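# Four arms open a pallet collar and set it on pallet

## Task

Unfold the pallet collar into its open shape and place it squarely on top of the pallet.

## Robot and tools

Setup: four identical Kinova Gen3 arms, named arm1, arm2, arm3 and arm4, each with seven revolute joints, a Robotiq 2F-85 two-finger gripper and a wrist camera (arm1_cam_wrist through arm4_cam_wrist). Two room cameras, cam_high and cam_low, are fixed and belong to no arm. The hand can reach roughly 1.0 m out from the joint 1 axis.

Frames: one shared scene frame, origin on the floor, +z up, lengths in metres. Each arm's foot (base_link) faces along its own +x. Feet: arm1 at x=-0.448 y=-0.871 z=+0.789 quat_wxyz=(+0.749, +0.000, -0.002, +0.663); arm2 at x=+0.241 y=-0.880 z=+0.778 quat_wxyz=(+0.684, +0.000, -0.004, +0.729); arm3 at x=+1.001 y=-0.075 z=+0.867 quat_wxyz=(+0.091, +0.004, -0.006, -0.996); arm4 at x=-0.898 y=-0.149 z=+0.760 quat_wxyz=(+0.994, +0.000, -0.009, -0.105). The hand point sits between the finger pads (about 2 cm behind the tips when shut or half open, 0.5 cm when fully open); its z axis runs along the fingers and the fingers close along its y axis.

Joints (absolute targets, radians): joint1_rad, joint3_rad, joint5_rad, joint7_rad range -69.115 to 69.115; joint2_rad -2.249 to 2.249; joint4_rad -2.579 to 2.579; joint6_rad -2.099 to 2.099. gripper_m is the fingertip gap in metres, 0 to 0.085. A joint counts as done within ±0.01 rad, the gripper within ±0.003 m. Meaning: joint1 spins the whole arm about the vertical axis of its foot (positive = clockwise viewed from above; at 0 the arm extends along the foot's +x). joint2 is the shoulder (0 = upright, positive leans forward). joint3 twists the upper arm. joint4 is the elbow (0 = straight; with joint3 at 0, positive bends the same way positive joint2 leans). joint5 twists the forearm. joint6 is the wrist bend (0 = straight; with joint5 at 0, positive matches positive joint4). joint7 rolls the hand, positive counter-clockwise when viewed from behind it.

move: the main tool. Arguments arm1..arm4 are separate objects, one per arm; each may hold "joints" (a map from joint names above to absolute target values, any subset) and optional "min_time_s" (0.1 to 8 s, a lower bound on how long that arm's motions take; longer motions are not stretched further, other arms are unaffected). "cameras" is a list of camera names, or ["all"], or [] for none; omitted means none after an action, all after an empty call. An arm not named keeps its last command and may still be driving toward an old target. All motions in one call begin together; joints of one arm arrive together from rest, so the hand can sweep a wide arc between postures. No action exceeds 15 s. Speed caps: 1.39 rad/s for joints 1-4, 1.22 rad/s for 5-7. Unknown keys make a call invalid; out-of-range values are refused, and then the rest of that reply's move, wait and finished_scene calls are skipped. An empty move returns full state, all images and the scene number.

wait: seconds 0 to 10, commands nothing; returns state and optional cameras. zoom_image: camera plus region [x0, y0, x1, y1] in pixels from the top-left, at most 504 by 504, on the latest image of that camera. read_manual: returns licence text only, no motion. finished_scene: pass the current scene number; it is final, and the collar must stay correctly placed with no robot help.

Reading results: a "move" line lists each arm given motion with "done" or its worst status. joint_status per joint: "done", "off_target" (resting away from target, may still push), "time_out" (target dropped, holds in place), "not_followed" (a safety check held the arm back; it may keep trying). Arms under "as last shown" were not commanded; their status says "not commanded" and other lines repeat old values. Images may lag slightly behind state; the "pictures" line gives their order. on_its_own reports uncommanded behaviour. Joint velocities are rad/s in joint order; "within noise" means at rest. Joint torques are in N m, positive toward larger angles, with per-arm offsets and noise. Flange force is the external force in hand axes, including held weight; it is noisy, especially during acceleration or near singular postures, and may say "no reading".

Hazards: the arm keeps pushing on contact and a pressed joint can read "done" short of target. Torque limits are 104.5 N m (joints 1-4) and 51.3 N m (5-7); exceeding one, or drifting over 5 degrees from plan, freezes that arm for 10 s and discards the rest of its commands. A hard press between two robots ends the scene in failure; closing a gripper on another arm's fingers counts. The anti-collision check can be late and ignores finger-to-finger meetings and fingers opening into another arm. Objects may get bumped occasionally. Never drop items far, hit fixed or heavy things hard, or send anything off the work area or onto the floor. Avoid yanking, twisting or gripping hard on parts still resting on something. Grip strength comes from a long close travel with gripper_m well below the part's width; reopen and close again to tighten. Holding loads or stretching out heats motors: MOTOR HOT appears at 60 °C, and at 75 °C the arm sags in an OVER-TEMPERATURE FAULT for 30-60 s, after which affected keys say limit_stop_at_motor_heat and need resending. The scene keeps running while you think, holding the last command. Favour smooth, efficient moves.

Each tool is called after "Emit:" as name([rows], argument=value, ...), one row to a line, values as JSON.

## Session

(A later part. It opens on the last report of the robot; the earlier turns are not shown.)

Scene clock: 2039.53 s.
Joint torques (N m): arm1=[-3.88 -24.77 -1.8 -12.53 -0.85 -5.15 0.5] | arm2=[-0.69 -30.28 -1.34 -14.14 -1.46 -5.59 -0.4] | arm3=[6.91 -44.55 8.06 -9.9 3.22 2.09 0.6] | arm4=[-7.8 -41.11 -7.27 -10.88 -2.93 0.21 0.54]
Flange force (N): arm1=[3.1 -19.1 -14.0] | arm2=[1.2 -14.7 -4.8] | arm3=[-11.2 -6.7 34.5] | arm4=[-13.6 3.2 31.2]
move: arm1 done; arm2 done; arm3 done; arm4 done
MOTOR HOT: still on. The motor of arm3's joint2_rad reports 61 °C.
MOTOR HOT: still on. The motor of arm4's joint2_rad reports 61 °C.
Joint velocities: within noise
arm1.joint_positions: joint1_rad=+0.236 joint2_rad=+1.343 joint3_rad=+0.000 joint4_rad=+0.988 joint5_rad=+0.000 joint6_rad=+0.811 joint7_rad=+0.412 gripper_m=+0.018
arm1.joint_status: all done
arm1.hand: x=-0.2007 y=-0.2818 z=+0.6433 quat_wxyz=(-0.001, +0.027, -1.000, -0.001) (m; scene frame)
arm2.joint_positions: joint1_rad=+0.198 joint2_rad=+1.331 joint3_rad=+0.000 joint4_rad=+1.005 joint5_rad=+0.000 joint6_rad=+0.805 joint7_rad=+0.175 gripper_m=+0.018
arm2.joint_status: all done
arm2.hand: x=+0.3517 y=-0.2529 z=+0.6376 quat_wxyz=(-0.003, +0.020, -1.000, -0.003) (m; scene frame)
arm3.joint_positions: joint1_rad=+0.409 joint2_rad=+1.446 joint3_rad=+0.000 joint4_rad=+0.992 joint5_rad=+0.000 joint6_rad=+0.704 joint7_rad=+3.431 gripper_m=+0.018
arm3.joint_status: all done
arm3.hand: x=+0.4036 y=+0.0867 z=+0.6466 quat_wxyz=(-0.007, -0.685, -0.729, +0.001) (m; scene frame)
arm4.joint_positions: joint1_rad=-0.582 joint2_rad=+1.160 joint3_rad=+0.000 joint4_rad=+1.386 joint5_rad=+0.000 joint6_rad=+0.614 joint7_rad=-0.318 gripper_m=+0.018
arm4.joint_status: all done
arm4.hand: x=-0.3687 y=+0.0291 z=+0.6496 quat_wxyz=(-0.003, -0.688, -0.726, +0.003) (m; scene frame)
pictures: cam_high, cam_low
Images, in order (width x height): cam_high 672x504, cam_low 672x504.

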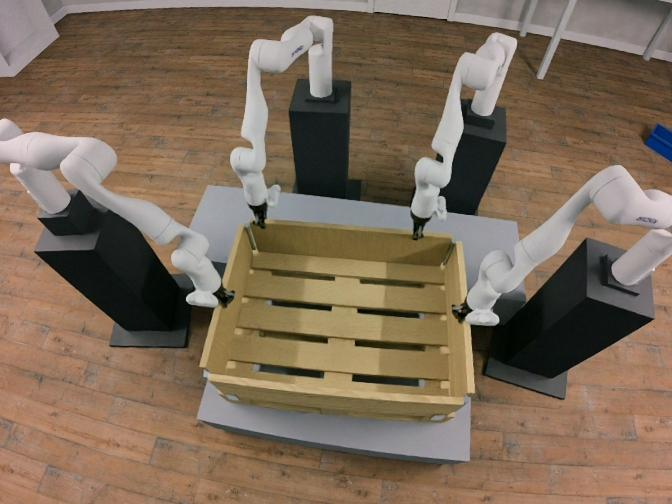

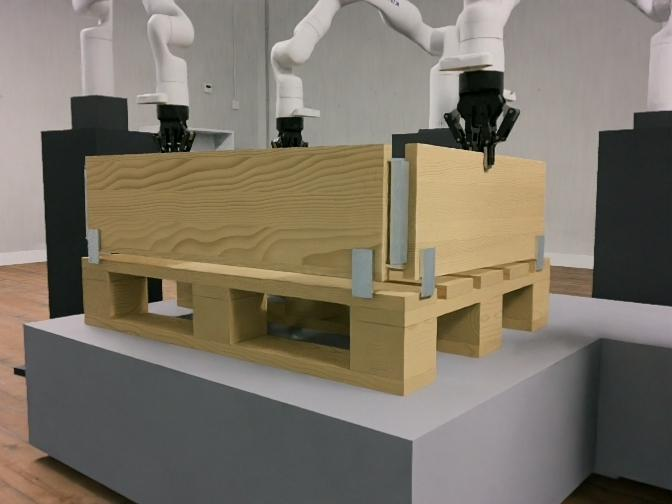

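Emit:
move(arm3={"joints": {"joint2_rad": 1.46533, "joint4_rad": 0.97665, "joint6_rad": 0.69961}, "min_time_s": 1.2}, arm4={"joints": {"joint2_rad": 1.17812, "joint4_rad": 1.37911, "joint6_rad": 0.60236}, "min_time_s": 1.2}, cameras=["cam_low", "cam_high"])

Emit:
zoom_image(camera="cam_low", region=[340, 190, 480, 320])

Emit:
zoom_image(camera="cam_low", region=[70, 190, 170, 290])

Scene clock: 2058.73 s.
Joint torques (N m): arm1=[-2.58 -31.89 -0.55 -10 -0.44 -0.78 0.57] | arm2=[1.1 -33.62 0.14 -12.15 -0.91 -2.85 -0.39] | arm3=[-0.95 -36.23 0.98 -8.19 0.8 1.15 0.66] | arm4=[-0.57 -33.17 0.52 -8.39 -0.41 0.25 0.8]
Flange force (N): arm1=[-0.7 -6.5 6.5] | arm2=[2.2 -6.3 6.3] | arm3=[0.1 -0.8 18.8] | arm4=[-1.2 -2.0 16.9]
move: arm3 done; arm4 done
MOTOR HOT: still on. The motor of arm3's joint2_rad reports 62 °C.
MOTOR HOT: still on. The motor of arm4's joint2_rad reports 61 °C.
Joint velocities: within noise
arm1, arm2: as last shown
arm1.hand: x=-0.2007 y=-0.2817 z=+0.6433 quat_wxyz=(-0.001, +0.027, -1.000, -0.001) (m; scene frame)
arm3.joint_positions: joint1_rad=+0.409 joint2_rad=+1.465 joint3_rad=+0.000 joint4_rad=+0.977 joint5_rad=+0.000 joint6_rad=+0.700 joint7_rad=+3.431 gripper_m=+0.018
arm3.joint_status: all done
arm3.hand: x=+0.4037 y=+0.0866 z=+0.6376 quat_wxyz=(-0.007, -0.685, -0.729, +0.001) (m; scene frame)
arm4.joint_positions: joint1_rad=-0.582 joint2_rad=+1.178 joint3_rad=+0.000 joint4_rad=+1.379 joint5_rad=+0.000 joint6_rad=+0.602 joint7_rad=-0.318 gripper_m=+0.018
arm4.joint_status: all done
arm4.hand: x=-0.3686 y=+0.0291 z=+0.6406 quat_wxyz=(-0.003, -0.688, -0.726, +0.003) (m; scene frame)
pictures: cam_high, cam_low
Images, in order (width x height): cam_high 672x504, cam_low 672x504.

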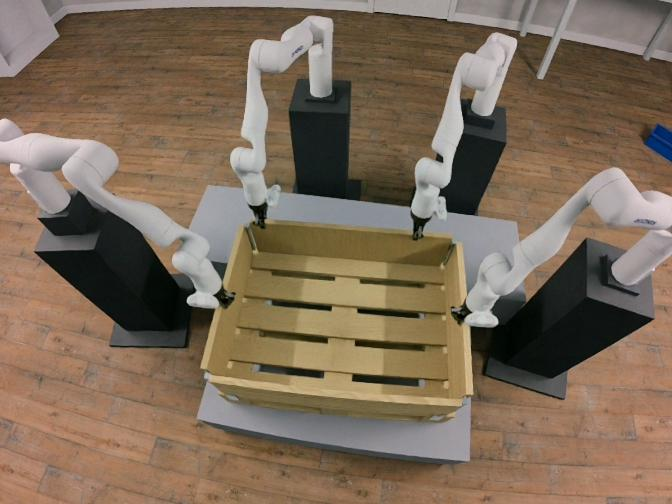

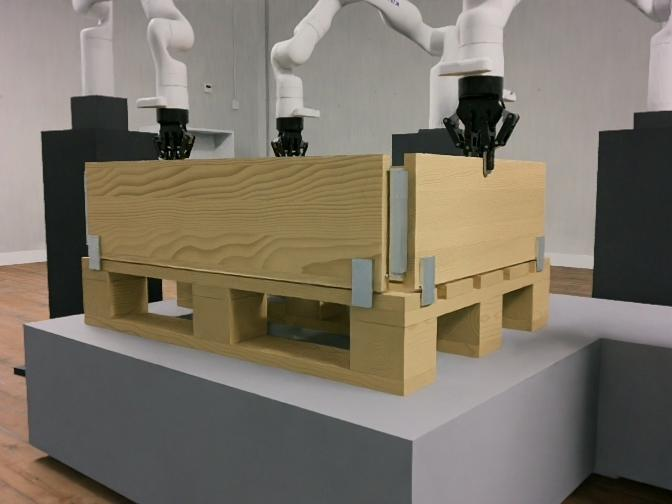

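Scaled by 3.600 from the camera's 672x504 image, which has a finer 960x720 frame.

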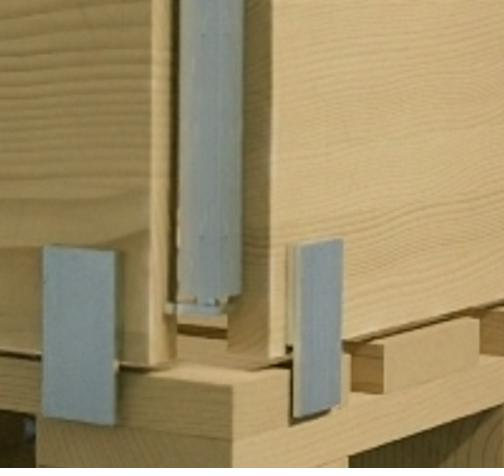

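Scaled by 5.040 from the camera's 672x504 image, which has a finer 960x720 frame.

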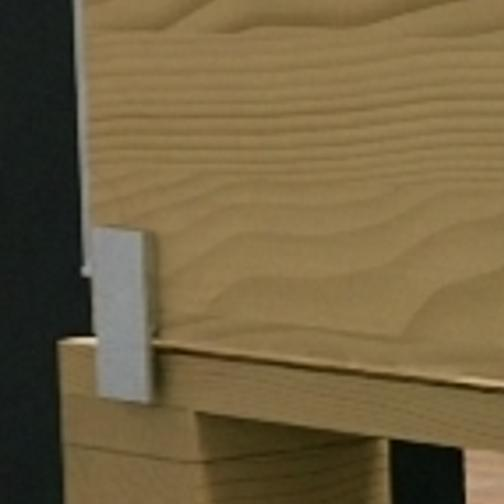

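Emit:
move(arm1={"joints": {"joint2_rad": 1.35641, "joint4_rad": 0.98043, "joint6_rad": 0.80475}, "min_time_s": 1.5}, arm2={"joints": {"joint2_rad": 1.34463, "joint4_rad": 0.99785, "joint6_rad": 0.79911}, "min_time_s": 1.5}, arm3={"joints": {"joint2_rad": 1.48085, "joint4_rad": 0.96383, "joint6_rad": 0.69691}, "min_time_s": 1.5}, arm4={"joints": {"joint2_rad": 1.19244, "joint4_rad": 1.37344, "joint6_rad": 0.59371}, "min_time_s": 1.5}, cameras=["cam_low", "cam_high"])

Emit:
zoom_image(camera="cam_low", region=[340, 190, 480, 320])

Emit:
zoom_image(camera="cam_low", region=[70, 190, 170, 290])

Emit:
zoom_image(camera="cam_low", region=[470, 190, 570, 290])

Scene clock: 2068.00 s.
Joint torques (N m): arm1=[0.77 0.04 2 -6.85 0.92 -7.95 0.57] | arm2=[2.43 -0.06 0.94 -7.54 -0.23 -9.68 -0.37] | arm3=[-7.3 -11.38 -5.19 -5.39 -1.27 -2.77 0.49] | arm4=[1.54 -20.02 2.65 -6.83 0.43 -1.97 0.83]
Flange force (N): arm1=[13.4 -23.4 -59.2] | arm2=[7.9 -22.4 -60.7] | arm3=[5.2 16.7 -32.5] | arm4=[1.1 -7.9 -11.4]
move: arm1 done; arm2 done; arm3 done; arm4 done
MOTOR HOT: still on. The motor of arm3's joint2_rad reports 61 °C.
MOTOR HOT: still on. The motor of arm4's joint2_rad reports 61 °C.
Joint velocities: within noise
arm1.joint_positions: joint1_rad=+0.236 joint2_rad=+1.356 joint3_rad=+0.000 joint4_rad=+0.980 joint5_rad=+0.000 joint6_rad=+0.805 joint7_rad=+0.412 gripper_m=+0.018
arm1.joint_status: all done
arm1.hand: x=-0.2007 y=-0.2817 z=+0.6363 quat_wxyz=(-0.001, +0.027, -1.000, -0.002) (m; scene frame)
arm2.joint_positions: joint1_rad=+0.198 joint2_rad=+1.345 joint3_rad=+0.000 joint4_rad=+0.998 joint5_rad=+0.000 joint6_rad=+0.799 joint7_rad=+0.175 gripper_m=+0.018
arm2.joint_status: all done
arm2.hand: x=+0.3517 y=-0.2528 z=+0.6306 quat_wxyz=(-0.003, +0.020, -1.000, -0.003) (m; scene frame)
arm3.joint_positions: joint1_rad=+0.409 joint2_rad=+1.481 joint3_rad=+0.000 joint4_rad=+0.964 joint5_rad=+0.000 joint6_rad=+0.697 joint7_rad=+3.431 gripper_m=+0.018
arm3.joint_status: all done
arm3.hand: x=+0.4037 y=+0.0865 z=+0.6306 quat_wxyz=(-0.007, -0.685, -0.729, +0.001) (m; scene frame)
arm4.joint_positions: joint1_rad=-0.582 joint2_rad=+1.192 joint3_rad=+0.000 joint4_rad=+1.373 joint5_rad=+0.000 joint6_rad=+0.594 joint7_rad=-0.318 gripper_m=+0.018
arm4.joint_status: all done
arm4.hand: x=-0.3684 y=+0.0291 z=+0.6335 quat_wxyz=(-0.003, -0.688, -0.726, +0.003) (m; scene frame)
pictures: cam_high, cam_low
Images, in order (width x height): cam_high 672x504, cam_low 672x504.

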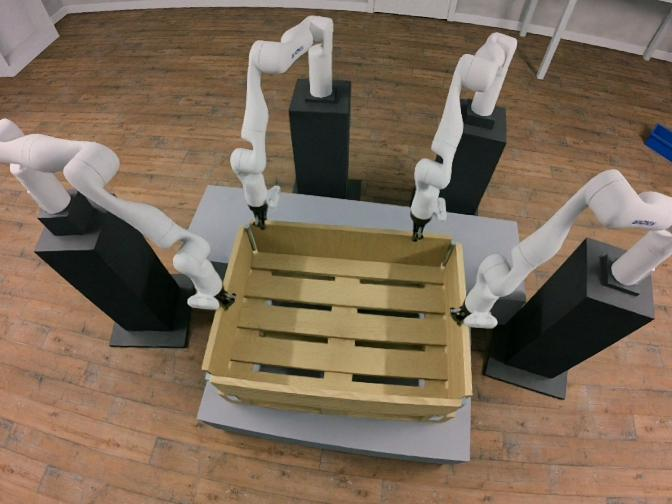

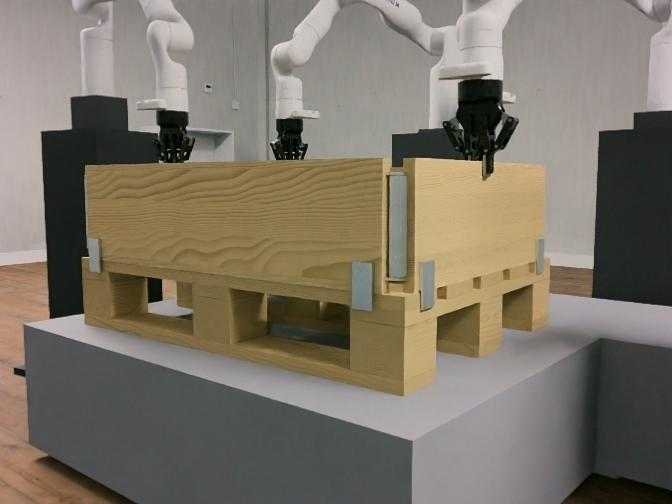

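Scaled by 3.600 from the camera's 672x504 image, which has a finer 960x720 frame.

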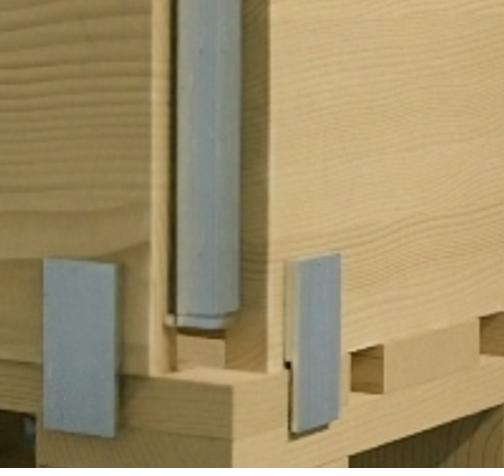

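Scaled by 5.040 from the camera's 672x504 image, which has a finer 960x720 frame.

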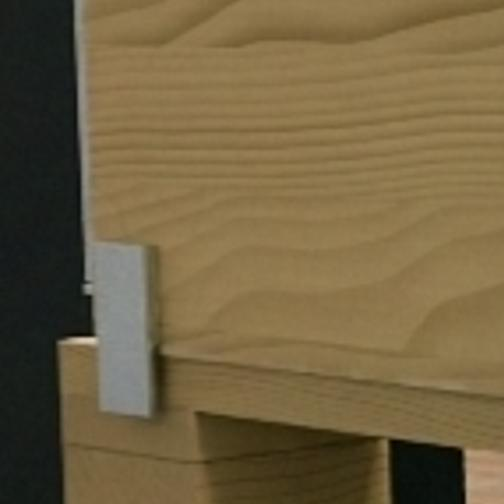

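Scaled by 5.040 from the camera's 672x504 image, which has a finer 960x720 frame.

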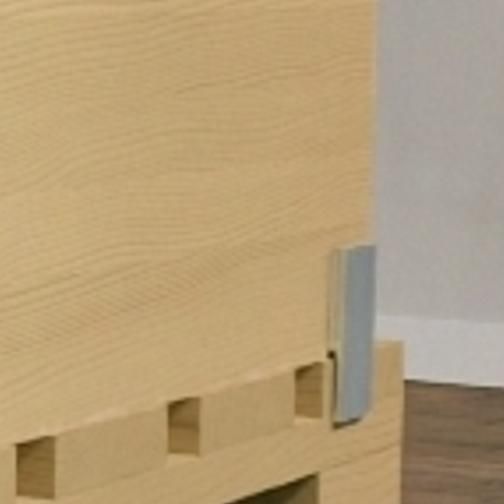

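Emit:
move(arm1={"joints": {"joint1_rad": 0.24008, "joint2_rad": 1.34048, "joint4_rad": 1.01424, "joint6_rad": 0.78687, "joint7_rad": 0.41598}, "min_time_s": 1.2}, arm2={"joints": {"joint1_rad": 0.19982, "joint2_rad": 1.32807, "joint4_rad": 1.03357, "joint6_rad": 0.77995, "joint7_rad": 0.17712}, "min_time_s": 1.2}, arm3={"joints": {"joint1_rad": 0.39989, "joint2_rad": 1.47183, "joint4_rad": 0.97898, "joint6_rad": 0.69078, "joint7_rad": 3.42179}, "min_time_s": 1.2}, arm4={"joints": {"joint1_rad": -0.57195, "joint2_rad": 1.18715, "joint4_rad": 1.38169, "joint6_rad": 0.59075, "joint7_rad": -0.30735}, "min_time_s": 1.2}, cameras=["all"])

Emit:
zoom_image(camera="cam_low", region=[340, 190, 480, 320])

Emit:
zoom_image(camera="cam_low", region=[70, 190, 170, 290])

Emit:
zoom_image(camera="cam_low", region=[470, 190, 570, 290])

Scene clock: 2100.23 s.
Joint torques (N m): arm1=[-1.23 -25.18 0.84 -5.18 0.31 1.4 0.63] | arm2=[0.7 -24.43 -0.15 -7.9 -0.8 -1.95 -0.31] | arm3=[-5.48 -32.25 -3.51 -5.65 -0.78 2.29 0.66] | arm4=[0.91 -29.08 2.26 -6.14 0.16 0.86 0.74]
Flange force (N): arm1=[-1.0 -0.8 0.7] | arm2=[1.4 -4.5 -6.2] | arm3=[7.8 -0.9 15.1] | arm4=[1.8 -1.0 11.0]
move: arm1 done; arm2 done; arm3 done; arm4 done
MOTOR HOT: cleared for the motors of arm3.
MOTOR HOT: cleared for the motors of arm4.
Joint velocities: within noise
arm1.joint_positions: joint1_rad=+0.240 joint2_rad=+1.341 joint3_rad=+0.000 joint4_rad=+1.014 joint5_rad=+0.000 joint6_rad=+0.787 joint7_rad=+0.416 gripper_m=+0.018
arm1.joint_status: all done
arm1.hand: x=-0.2004 y=-0.2878 z=+0.6388 quat_wxyz=(-0.001, +0.027, -1.000, -0.001) (m; scene frame)
arm2.joint_positions: joint1_rad=+0.200 joint2_rad=+1.328 joint3_rad=+0.000 joint4_rad=+1.034 joint5_rad=+0.000 joint6_rad=+0.780 joint7_rad=+0.177 gripper_m=+0.018
arm2.joint_status: all done
arm2.hand: x=+0.3520 y=-0.2589 z=+0.6330 quat_wxyz=(-0.003, +0.020, -1.000, -0.003) (m; scene frame)
arm3.joint_positions: joint1_rad=+0.400 joint2_rad=+1.472 joint3_rad=+0.000 joint4_rad=+0.979 joint5_rad=+0.000 joint6_rad=+0.691 joint7_rad=+3.422 gripper_m=+0.018
arm3.joint_status: all done
arm3.hand: x=+0.4040 y=+0.0804 z=+0.6331 quat_wxyz=(-0.007, -0.685, -0.729, +0.001) (m; scene frame)
arm4.joint_positions: joint1_rad=-0.572 joint2_rad=+1.187 joint3_rad=+0.000 joint4_rad=+1.382 joint5_rad=+0.000 joint6_rad=+0.591 joint7_rad=-0.307 gripper_m=+0.018
arm4.joint_status: all done
arm4.hand: x=-0.3682 y=+0.0230 z=+0.6350 quat_wxyz=(-0.003, -0.688, -0.726, +0.003) (m; scene frame)
pictures: arm1_cam_wrist, arm2_cam_wrist, arm3_cam_wrist, arm4_cam_wrist, cam_high, cam_low
Images, in order (width x height): arm1_cam_wrist 672x504, arm2_cam_wrist 672x504, arm3_cam_wrist 672x504, arm4_cam_wrist 672x504, cam_high 672x504, cam_low 672x504.

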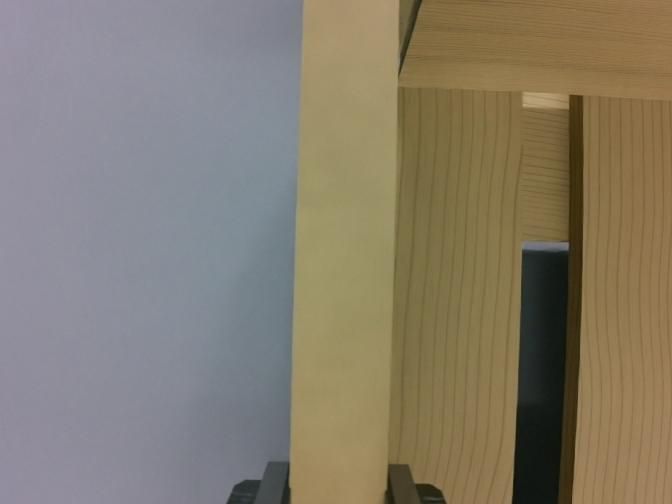

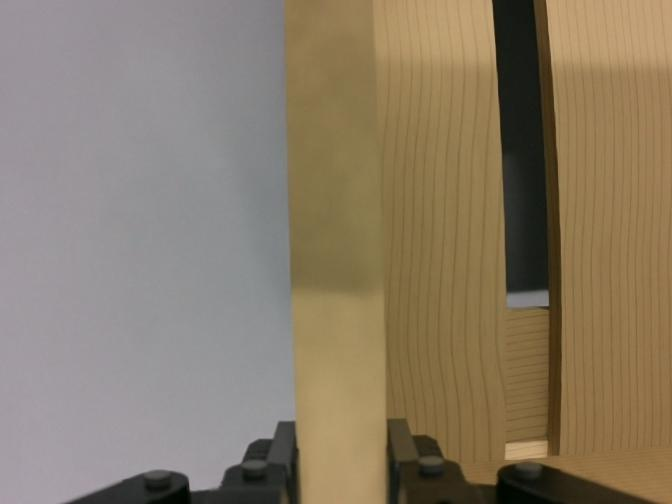

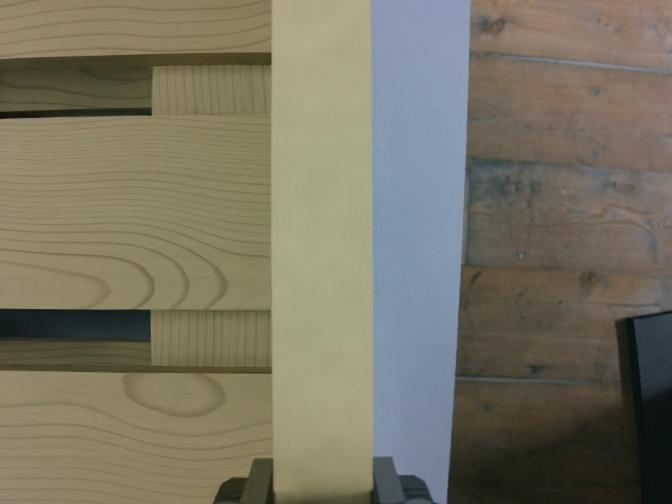

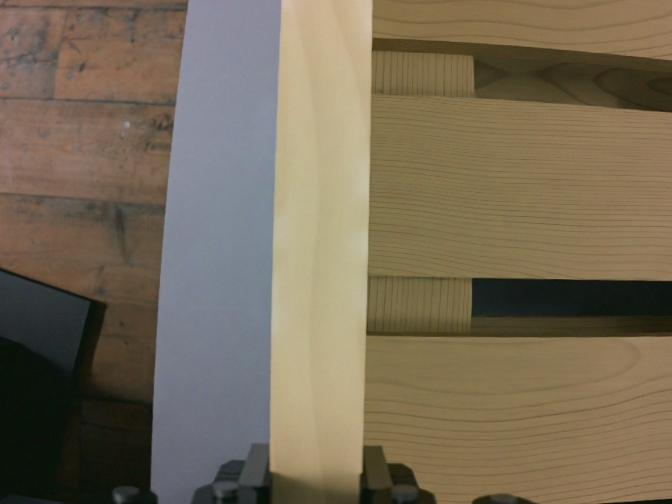

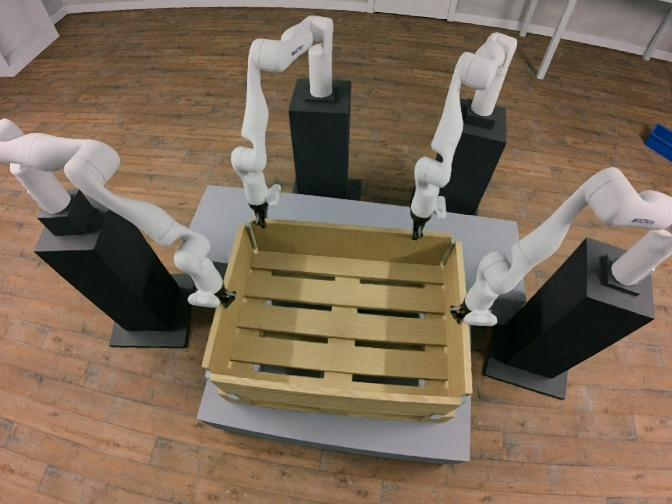

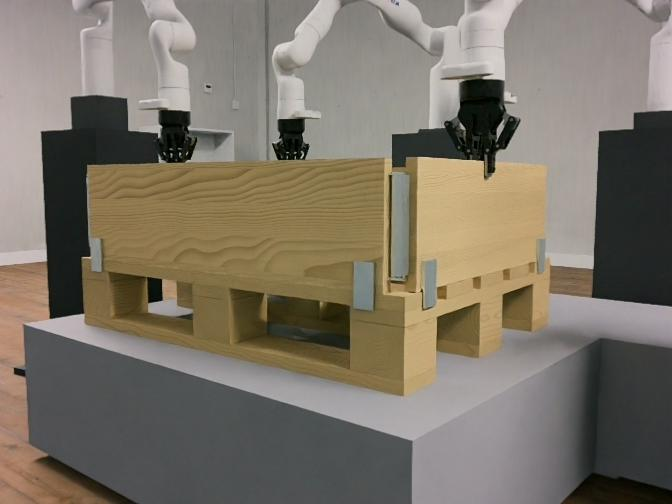

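Scaled by 3.600 from the camera's 672x504 image, which has a finer 960x720 frame.

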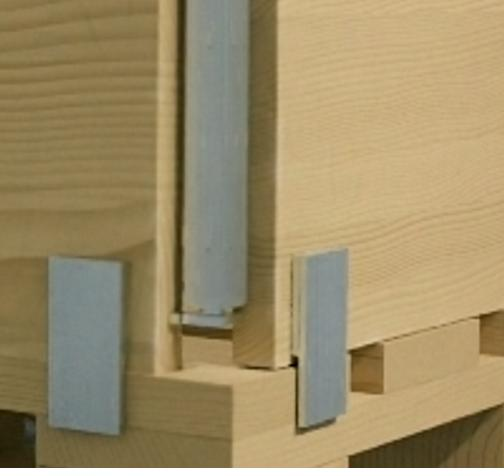

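Scaled by 5.040 from the camera's 672x504 image, which has a finer 960x720 frame.

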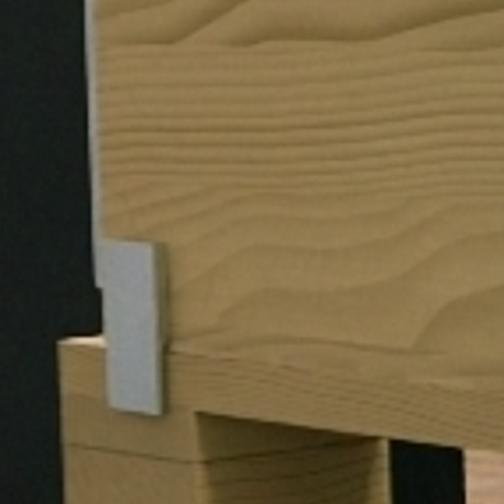

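Scaled by 5.040 from the camera's 672x504 image, which has a finer 960x720 frame.

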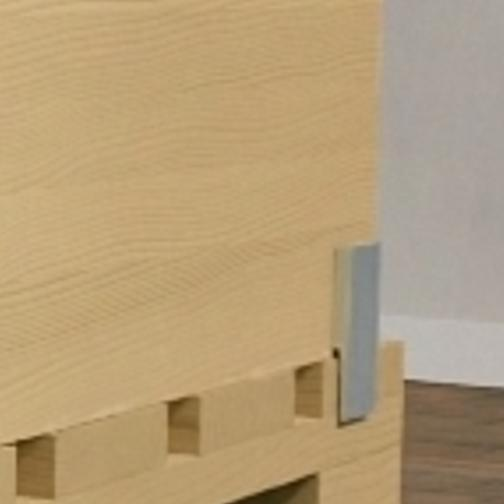

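Emit:
move(arm3={"joints": {"joint2_rad": 1.47583, "joint4_rad": 0.9757, "joint6_rad": 0.69006}, "min_time_s": 0.8}, arm4={"joints": {"joint2_rad": 1.19013, "joint4_rad": 1.38042, "joint6_rad": 0.58904}, "min_time_s": 0.8})

Scene clock: 2120.23 s.
Joint torques (N m): arm1=[-1 -25.54 0.98 -5.48 0.29 1.27 0.53] | arm2=[1.5 -24.67 0.57 -7.62 -0.57 -1.76 -0.29] | arm3=[-7.7 -20.75 -5.51 -4.53 -1.44 0.23 0.51] | arm4=[2.78 -21.54 4.14 -5.65 0.79 -0.72 0.75]
Flange force (N): arm1=[-0.6 -1.2 0.9] | arm2=[2.3 -3.0 -5.3] | arm3=[9.3 6.7 -9.0] | arm4=[4.1 -5.3 -5.8]
move: arm3 done; arm4 done
Joint velocities: within noise
arm1.joint_positions: joint1_rad=+0.240 joint2_rad=+1.340 joint3_rad=+0.000 joint4_rad=+1.014 joint5_rad=+0.000 joint6_rad=+0.787 joint7_rad=+0.416 gripper_m=+0.018
arm1.joint_status: not commanded
arm1.hand: x=-0.2004 y=-0.2877 z=+0.6388 quat_wxyz=(-0.001, +0.027, -1.000, -0.001) (m; scene frame)
arm2: as last shown
arm3.joint_positions: joint1_rad=+0.400 joint2_rad=+1.476 joint3_rad=+0.000 joint4_rad=+0.976 joint5_rad=+0.000 joint6_rad=+0.690 joint7_rad=+3.422 gripper_m=+0.018
arm3.joint_status: all done
arm3.hand: x=+0.4041 y=+0.0806 z=+0.6313 quat_wxyz=(-0.007, -0.685, -0.729, +0.001) (m; scene frame)
arm4.joint_positions: joint1_rad=-0.572 joint2_rad=+1.190 joint3_rad=+0.000 joint4_rad=+1.380 joint5_rad=+0.000 joint6_rad=+0.589 joint7_rad=-0.307 gripper_m=+0.018
arm4.joint_status: all done
arm4.hand: x=-0.3682 y=+0.0231 z=+0.6336 quat_wxyz=(-0.003, -0.688, -0.726, +0.003) (m; scene frame)
pictures: none

Resting. Release all grippers.

Emit:
move(arm1={"joints": {"gripper_m": 0.045}}, arm2={"joints": {"gripper_m": 0.045}}, arm3={"joints": {"gripper_m": 0.045}}, arm4={"joints": {"gripper_m": 0.045}})

Emit:
move(arm1={"joints": {"joint2_rad": 1.15, "joint4_rad": 1.15, "joint6_rad": 0.84}, "min_time_s": 2}, arm2={"joints": {"joint2_rad": 1.14, "joint4_rad": 1.16, "joint6_rad": 0.84}, "min_time_s": 2}, arm3={"joints": {"joint2_rad": 1.27, "joint4_rad": 1.15, "joint6_rad": 0.72}, "min_time_s": 2}, arm4={"joints": {"joint2_rad": 0.99, "joint4_rad": 1.46, "joint6_rad": 0.71}, "min_time_s": 2}, cameras=["all"])

Emit:
zoom_image(camera="cam_low", region=[60, 130, 564, 420])

Emit:
zoom_image(camera="cam_high", region=[180, 190, 500, 440])

Scene clock: 2129.73 s.
Joint torques (N m): arm1=[-0.57 -24.4 1.34 -6.67 0.43 -0.02 0.46] | arm2=[1.25 -25.64 0.67 -5.82 -0.17 0.09 0.12] | arm3=[0.18 -25.07 -0.05 -6.08 -0.16 0.19 0.33] | arm4=[-0.69 -23.39 1.6 -5.81 0.16 -0.07 0.51]
Flange force (N): arm1=[1.8 -4.8 -3.7] | arm2=[1.5 2.2 0.2] | arm3=[-2.8 3.8 -2.4] | arm4=[-2.3 -3.4 -1.4]
move: arm1 done; arm2 done; arm3 done; arm4 done
Joint velocities: within noise
arm1.joint_positions: joint1_rad=+0.240 joint2_rad=+1.340 joint3_rad=+0.000 joint4_rad=+1.014 joint5_rad=+0.000 joint6_rad=+0.787 joint7_rad=+0.416 gripper_m=+0.045
arm1.joint_status: all done
arm1.hand: x=-0.2004 y=-0.2877 z=+0.6388 quat_wxyz=(-0.001, +0.027, -1.000, -0.002) (m; scene frame)
arm2.joint_positions: joint1_rad=+0.200 joint2_rad=+1.328 joint3_rad=+0.000 joint4_rad=+1.034 joint5_rad=+0.000 joint6_rad=+0.780 joint7_rad=+0.177 gripper_m=+0.045
arm2.joint_status: all done
arm2.hand: x=+0.3520 y=-0.2589 z=+0.6330 quat_wxyz=(-0.003, +0.020, -1.000, -0.003) (m; scene frame)
arm3.joint_positions: joint1_rad=+0.400 joint2_rad=+1.476 joint3_rad=+0.000 joint4_rad=+0.976 joint5_rad=+0.000 joint6_rad=+0.690 joint7_rad=+3.422 gripper_m=+0.045
arm3.joint_status: all done
arm3.hand: x=+0.4041 y=+0.0805 z=+0.6313 quat_wxyz=(-0.007, -0.685, -0.729, +0.001) (m; scene frame)
arm4.joint_positions: joint1_rad=-0.572 joint2_rad=+1.190 joint3_rad=+0.000 joint4_rad=+1.380 joint5_rad=+0.000 joint6_rad=+0.589 joint7_rad=-0.307 gripper_m=+0.045
arm4.joint_status: all done
arm4.hand: x=-0.3682 y=+0.0231 z=+0.6336 quat_wxyz=(-0.003, -0.688, -0.726, +0.003) (m; scene frame)
pictures: none

Scene clock: 2132.03 s.
Joint torques (N m): arm1=[-0.55 -23.62 1.3 -7.05 0.42 -0.04 0.46] | arm2=[1.24 -24.78 0.66 -6.21 -0.15 0.09 0.13] | arm3=[0.16 -24.47 -0.09 -6.31 -0.17 0.18 0.31] | arm4=[-0.56 -22.46 1.6 -6.61 0.2 0.01 0.49]
Flange force (N): arm1=[1.7 -4.5 -3.0] | arm2=[1.6 2.0 -0.1] | arm3=[-2.7 3.6 -1.8] | arm4=[-1.9 -3.2 -0.3]
move: arm1 done; arm2 done; arm3 done; arm4 done
Joint velocities: within noise
arm1.joint_positions: joint1_rad=+0.240 joint2_rad=+1.150 joint3_rad=+0.000 joint4_rad=+1.150 joint5_rad=+0.000 joint6_rad=+0.840 joint7_rad=+0.416 gripper_m=+0.045
arm1.joint_status: all done
arm1.hand: x=-0.2053 y=-0.3004 z=+0.7271 quat_wxyz=(-0.002, +0.027, -1.000, -0.002) (m; scene frame)
arm2.joint_positions: joint1_rad=+0.200 joint2_rad=+1.140 joint3_rad=+0.000 joint4_rad=+1.160 joint5_rad=+0.000 joint6_rad=+0.840 joint7_rad=+0.177 gripper_m=+0.045
arm2.joint_status: all done
arm2.hand: x=+0.3498 y=-0.2715 z=+0.7216 quat_wxyz=(-0.003, +0.020, -1.000, -0.003) (m; scene frame)
arm3.joint_positions: joint1_rad=+0.400 joint2_rad=+1.270 joint3_rad=+0.000 joint4_rad=+1.150 joint5_rad=+0.000 joint6_rad=+0.720 joint7_rad=+3.422 gripper_m=+0.045
arm3.joint_status: all done
arm3.hand: x=+0.4120 y=+0.0795 z=+0.7226 quat_wxyz=(-0.006, -0.685, -0.729, +0.001) (m; scene frame)
arm4.joint_positions: joint1_rad=-0.572 joint2_rad=+0.990 joint3_rad=+0.000 joint4_rad=+1.460 joint5_rad=+0.000 joint6_rad=+0.710 joint7_rad=-0.307 gripper_m=+0.045
arm4.joint_status: all done
arm4.hand: x=-0.3777 y=+0.0203 z=+0.7304 quat_wxyz=(-0.003, -0.688, -0.726, +0.003) (m; scene frame)
pictures: arm1_cam_wrist, arm2_cam_wrist, arm3_cam_wrist, arm4_cam_wrist, cam_high, cam_low
Images, in order (width x height): arm1_cam_wrist 672x504, arm2_cam_wrist 672x504, arm3_cam_wrist 672x504, arm4_cam_wrist 672x504, cam_high 672x504, cam_low 672x504.

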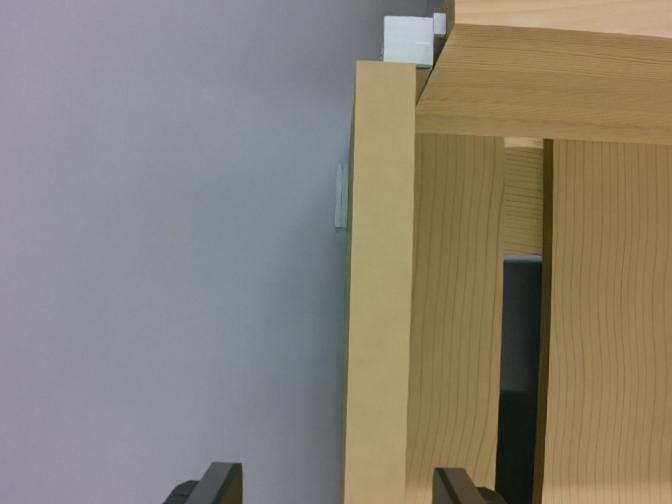

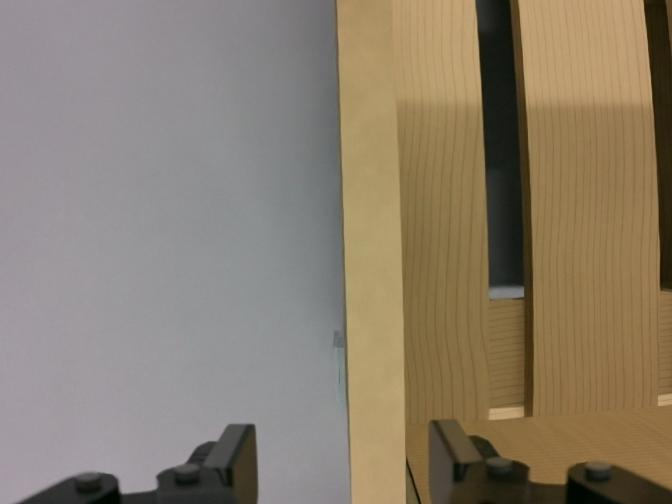

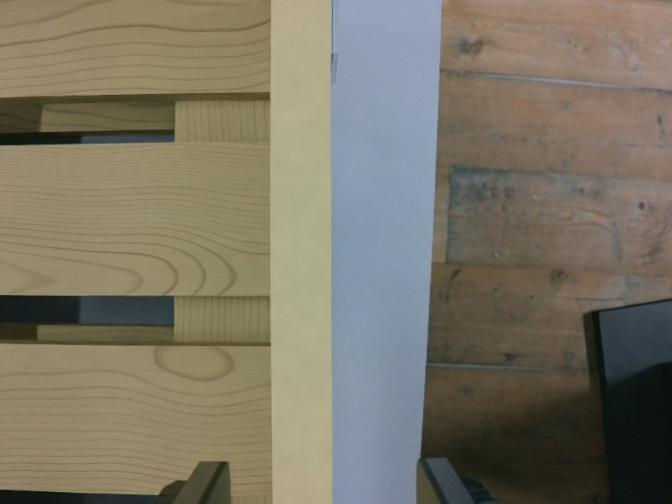

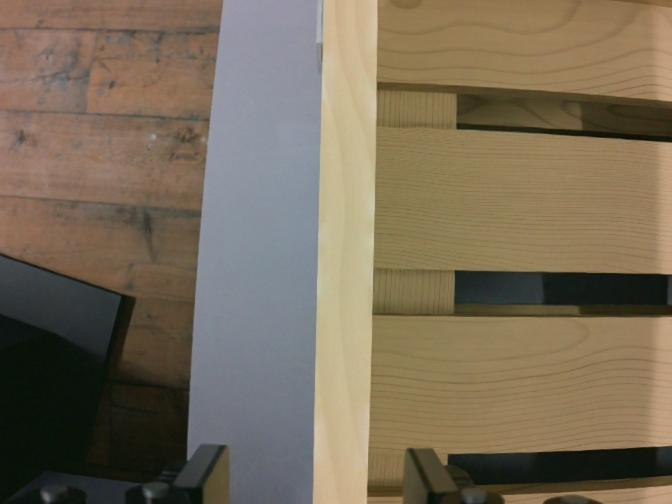

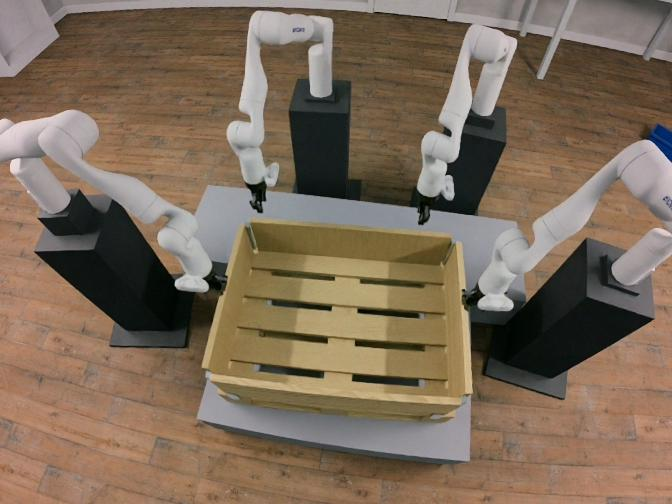

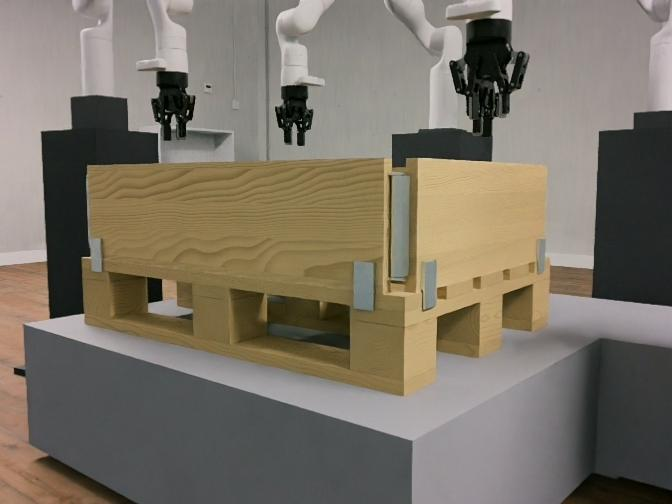

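Scaled by 1.000.

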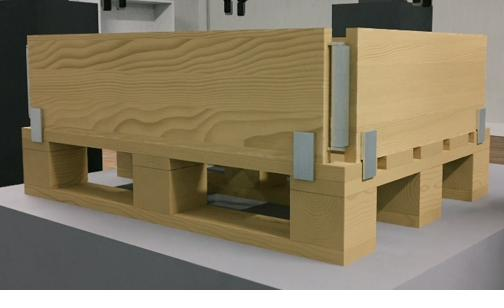

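Scaled by 1.575 from the camera's 672x504 image, which has a finer 960x720 frame.

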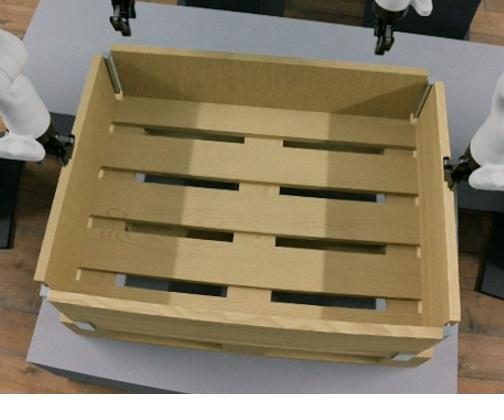

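Emit:
finished_scene(scene=1)

The scene is finished: the task was done.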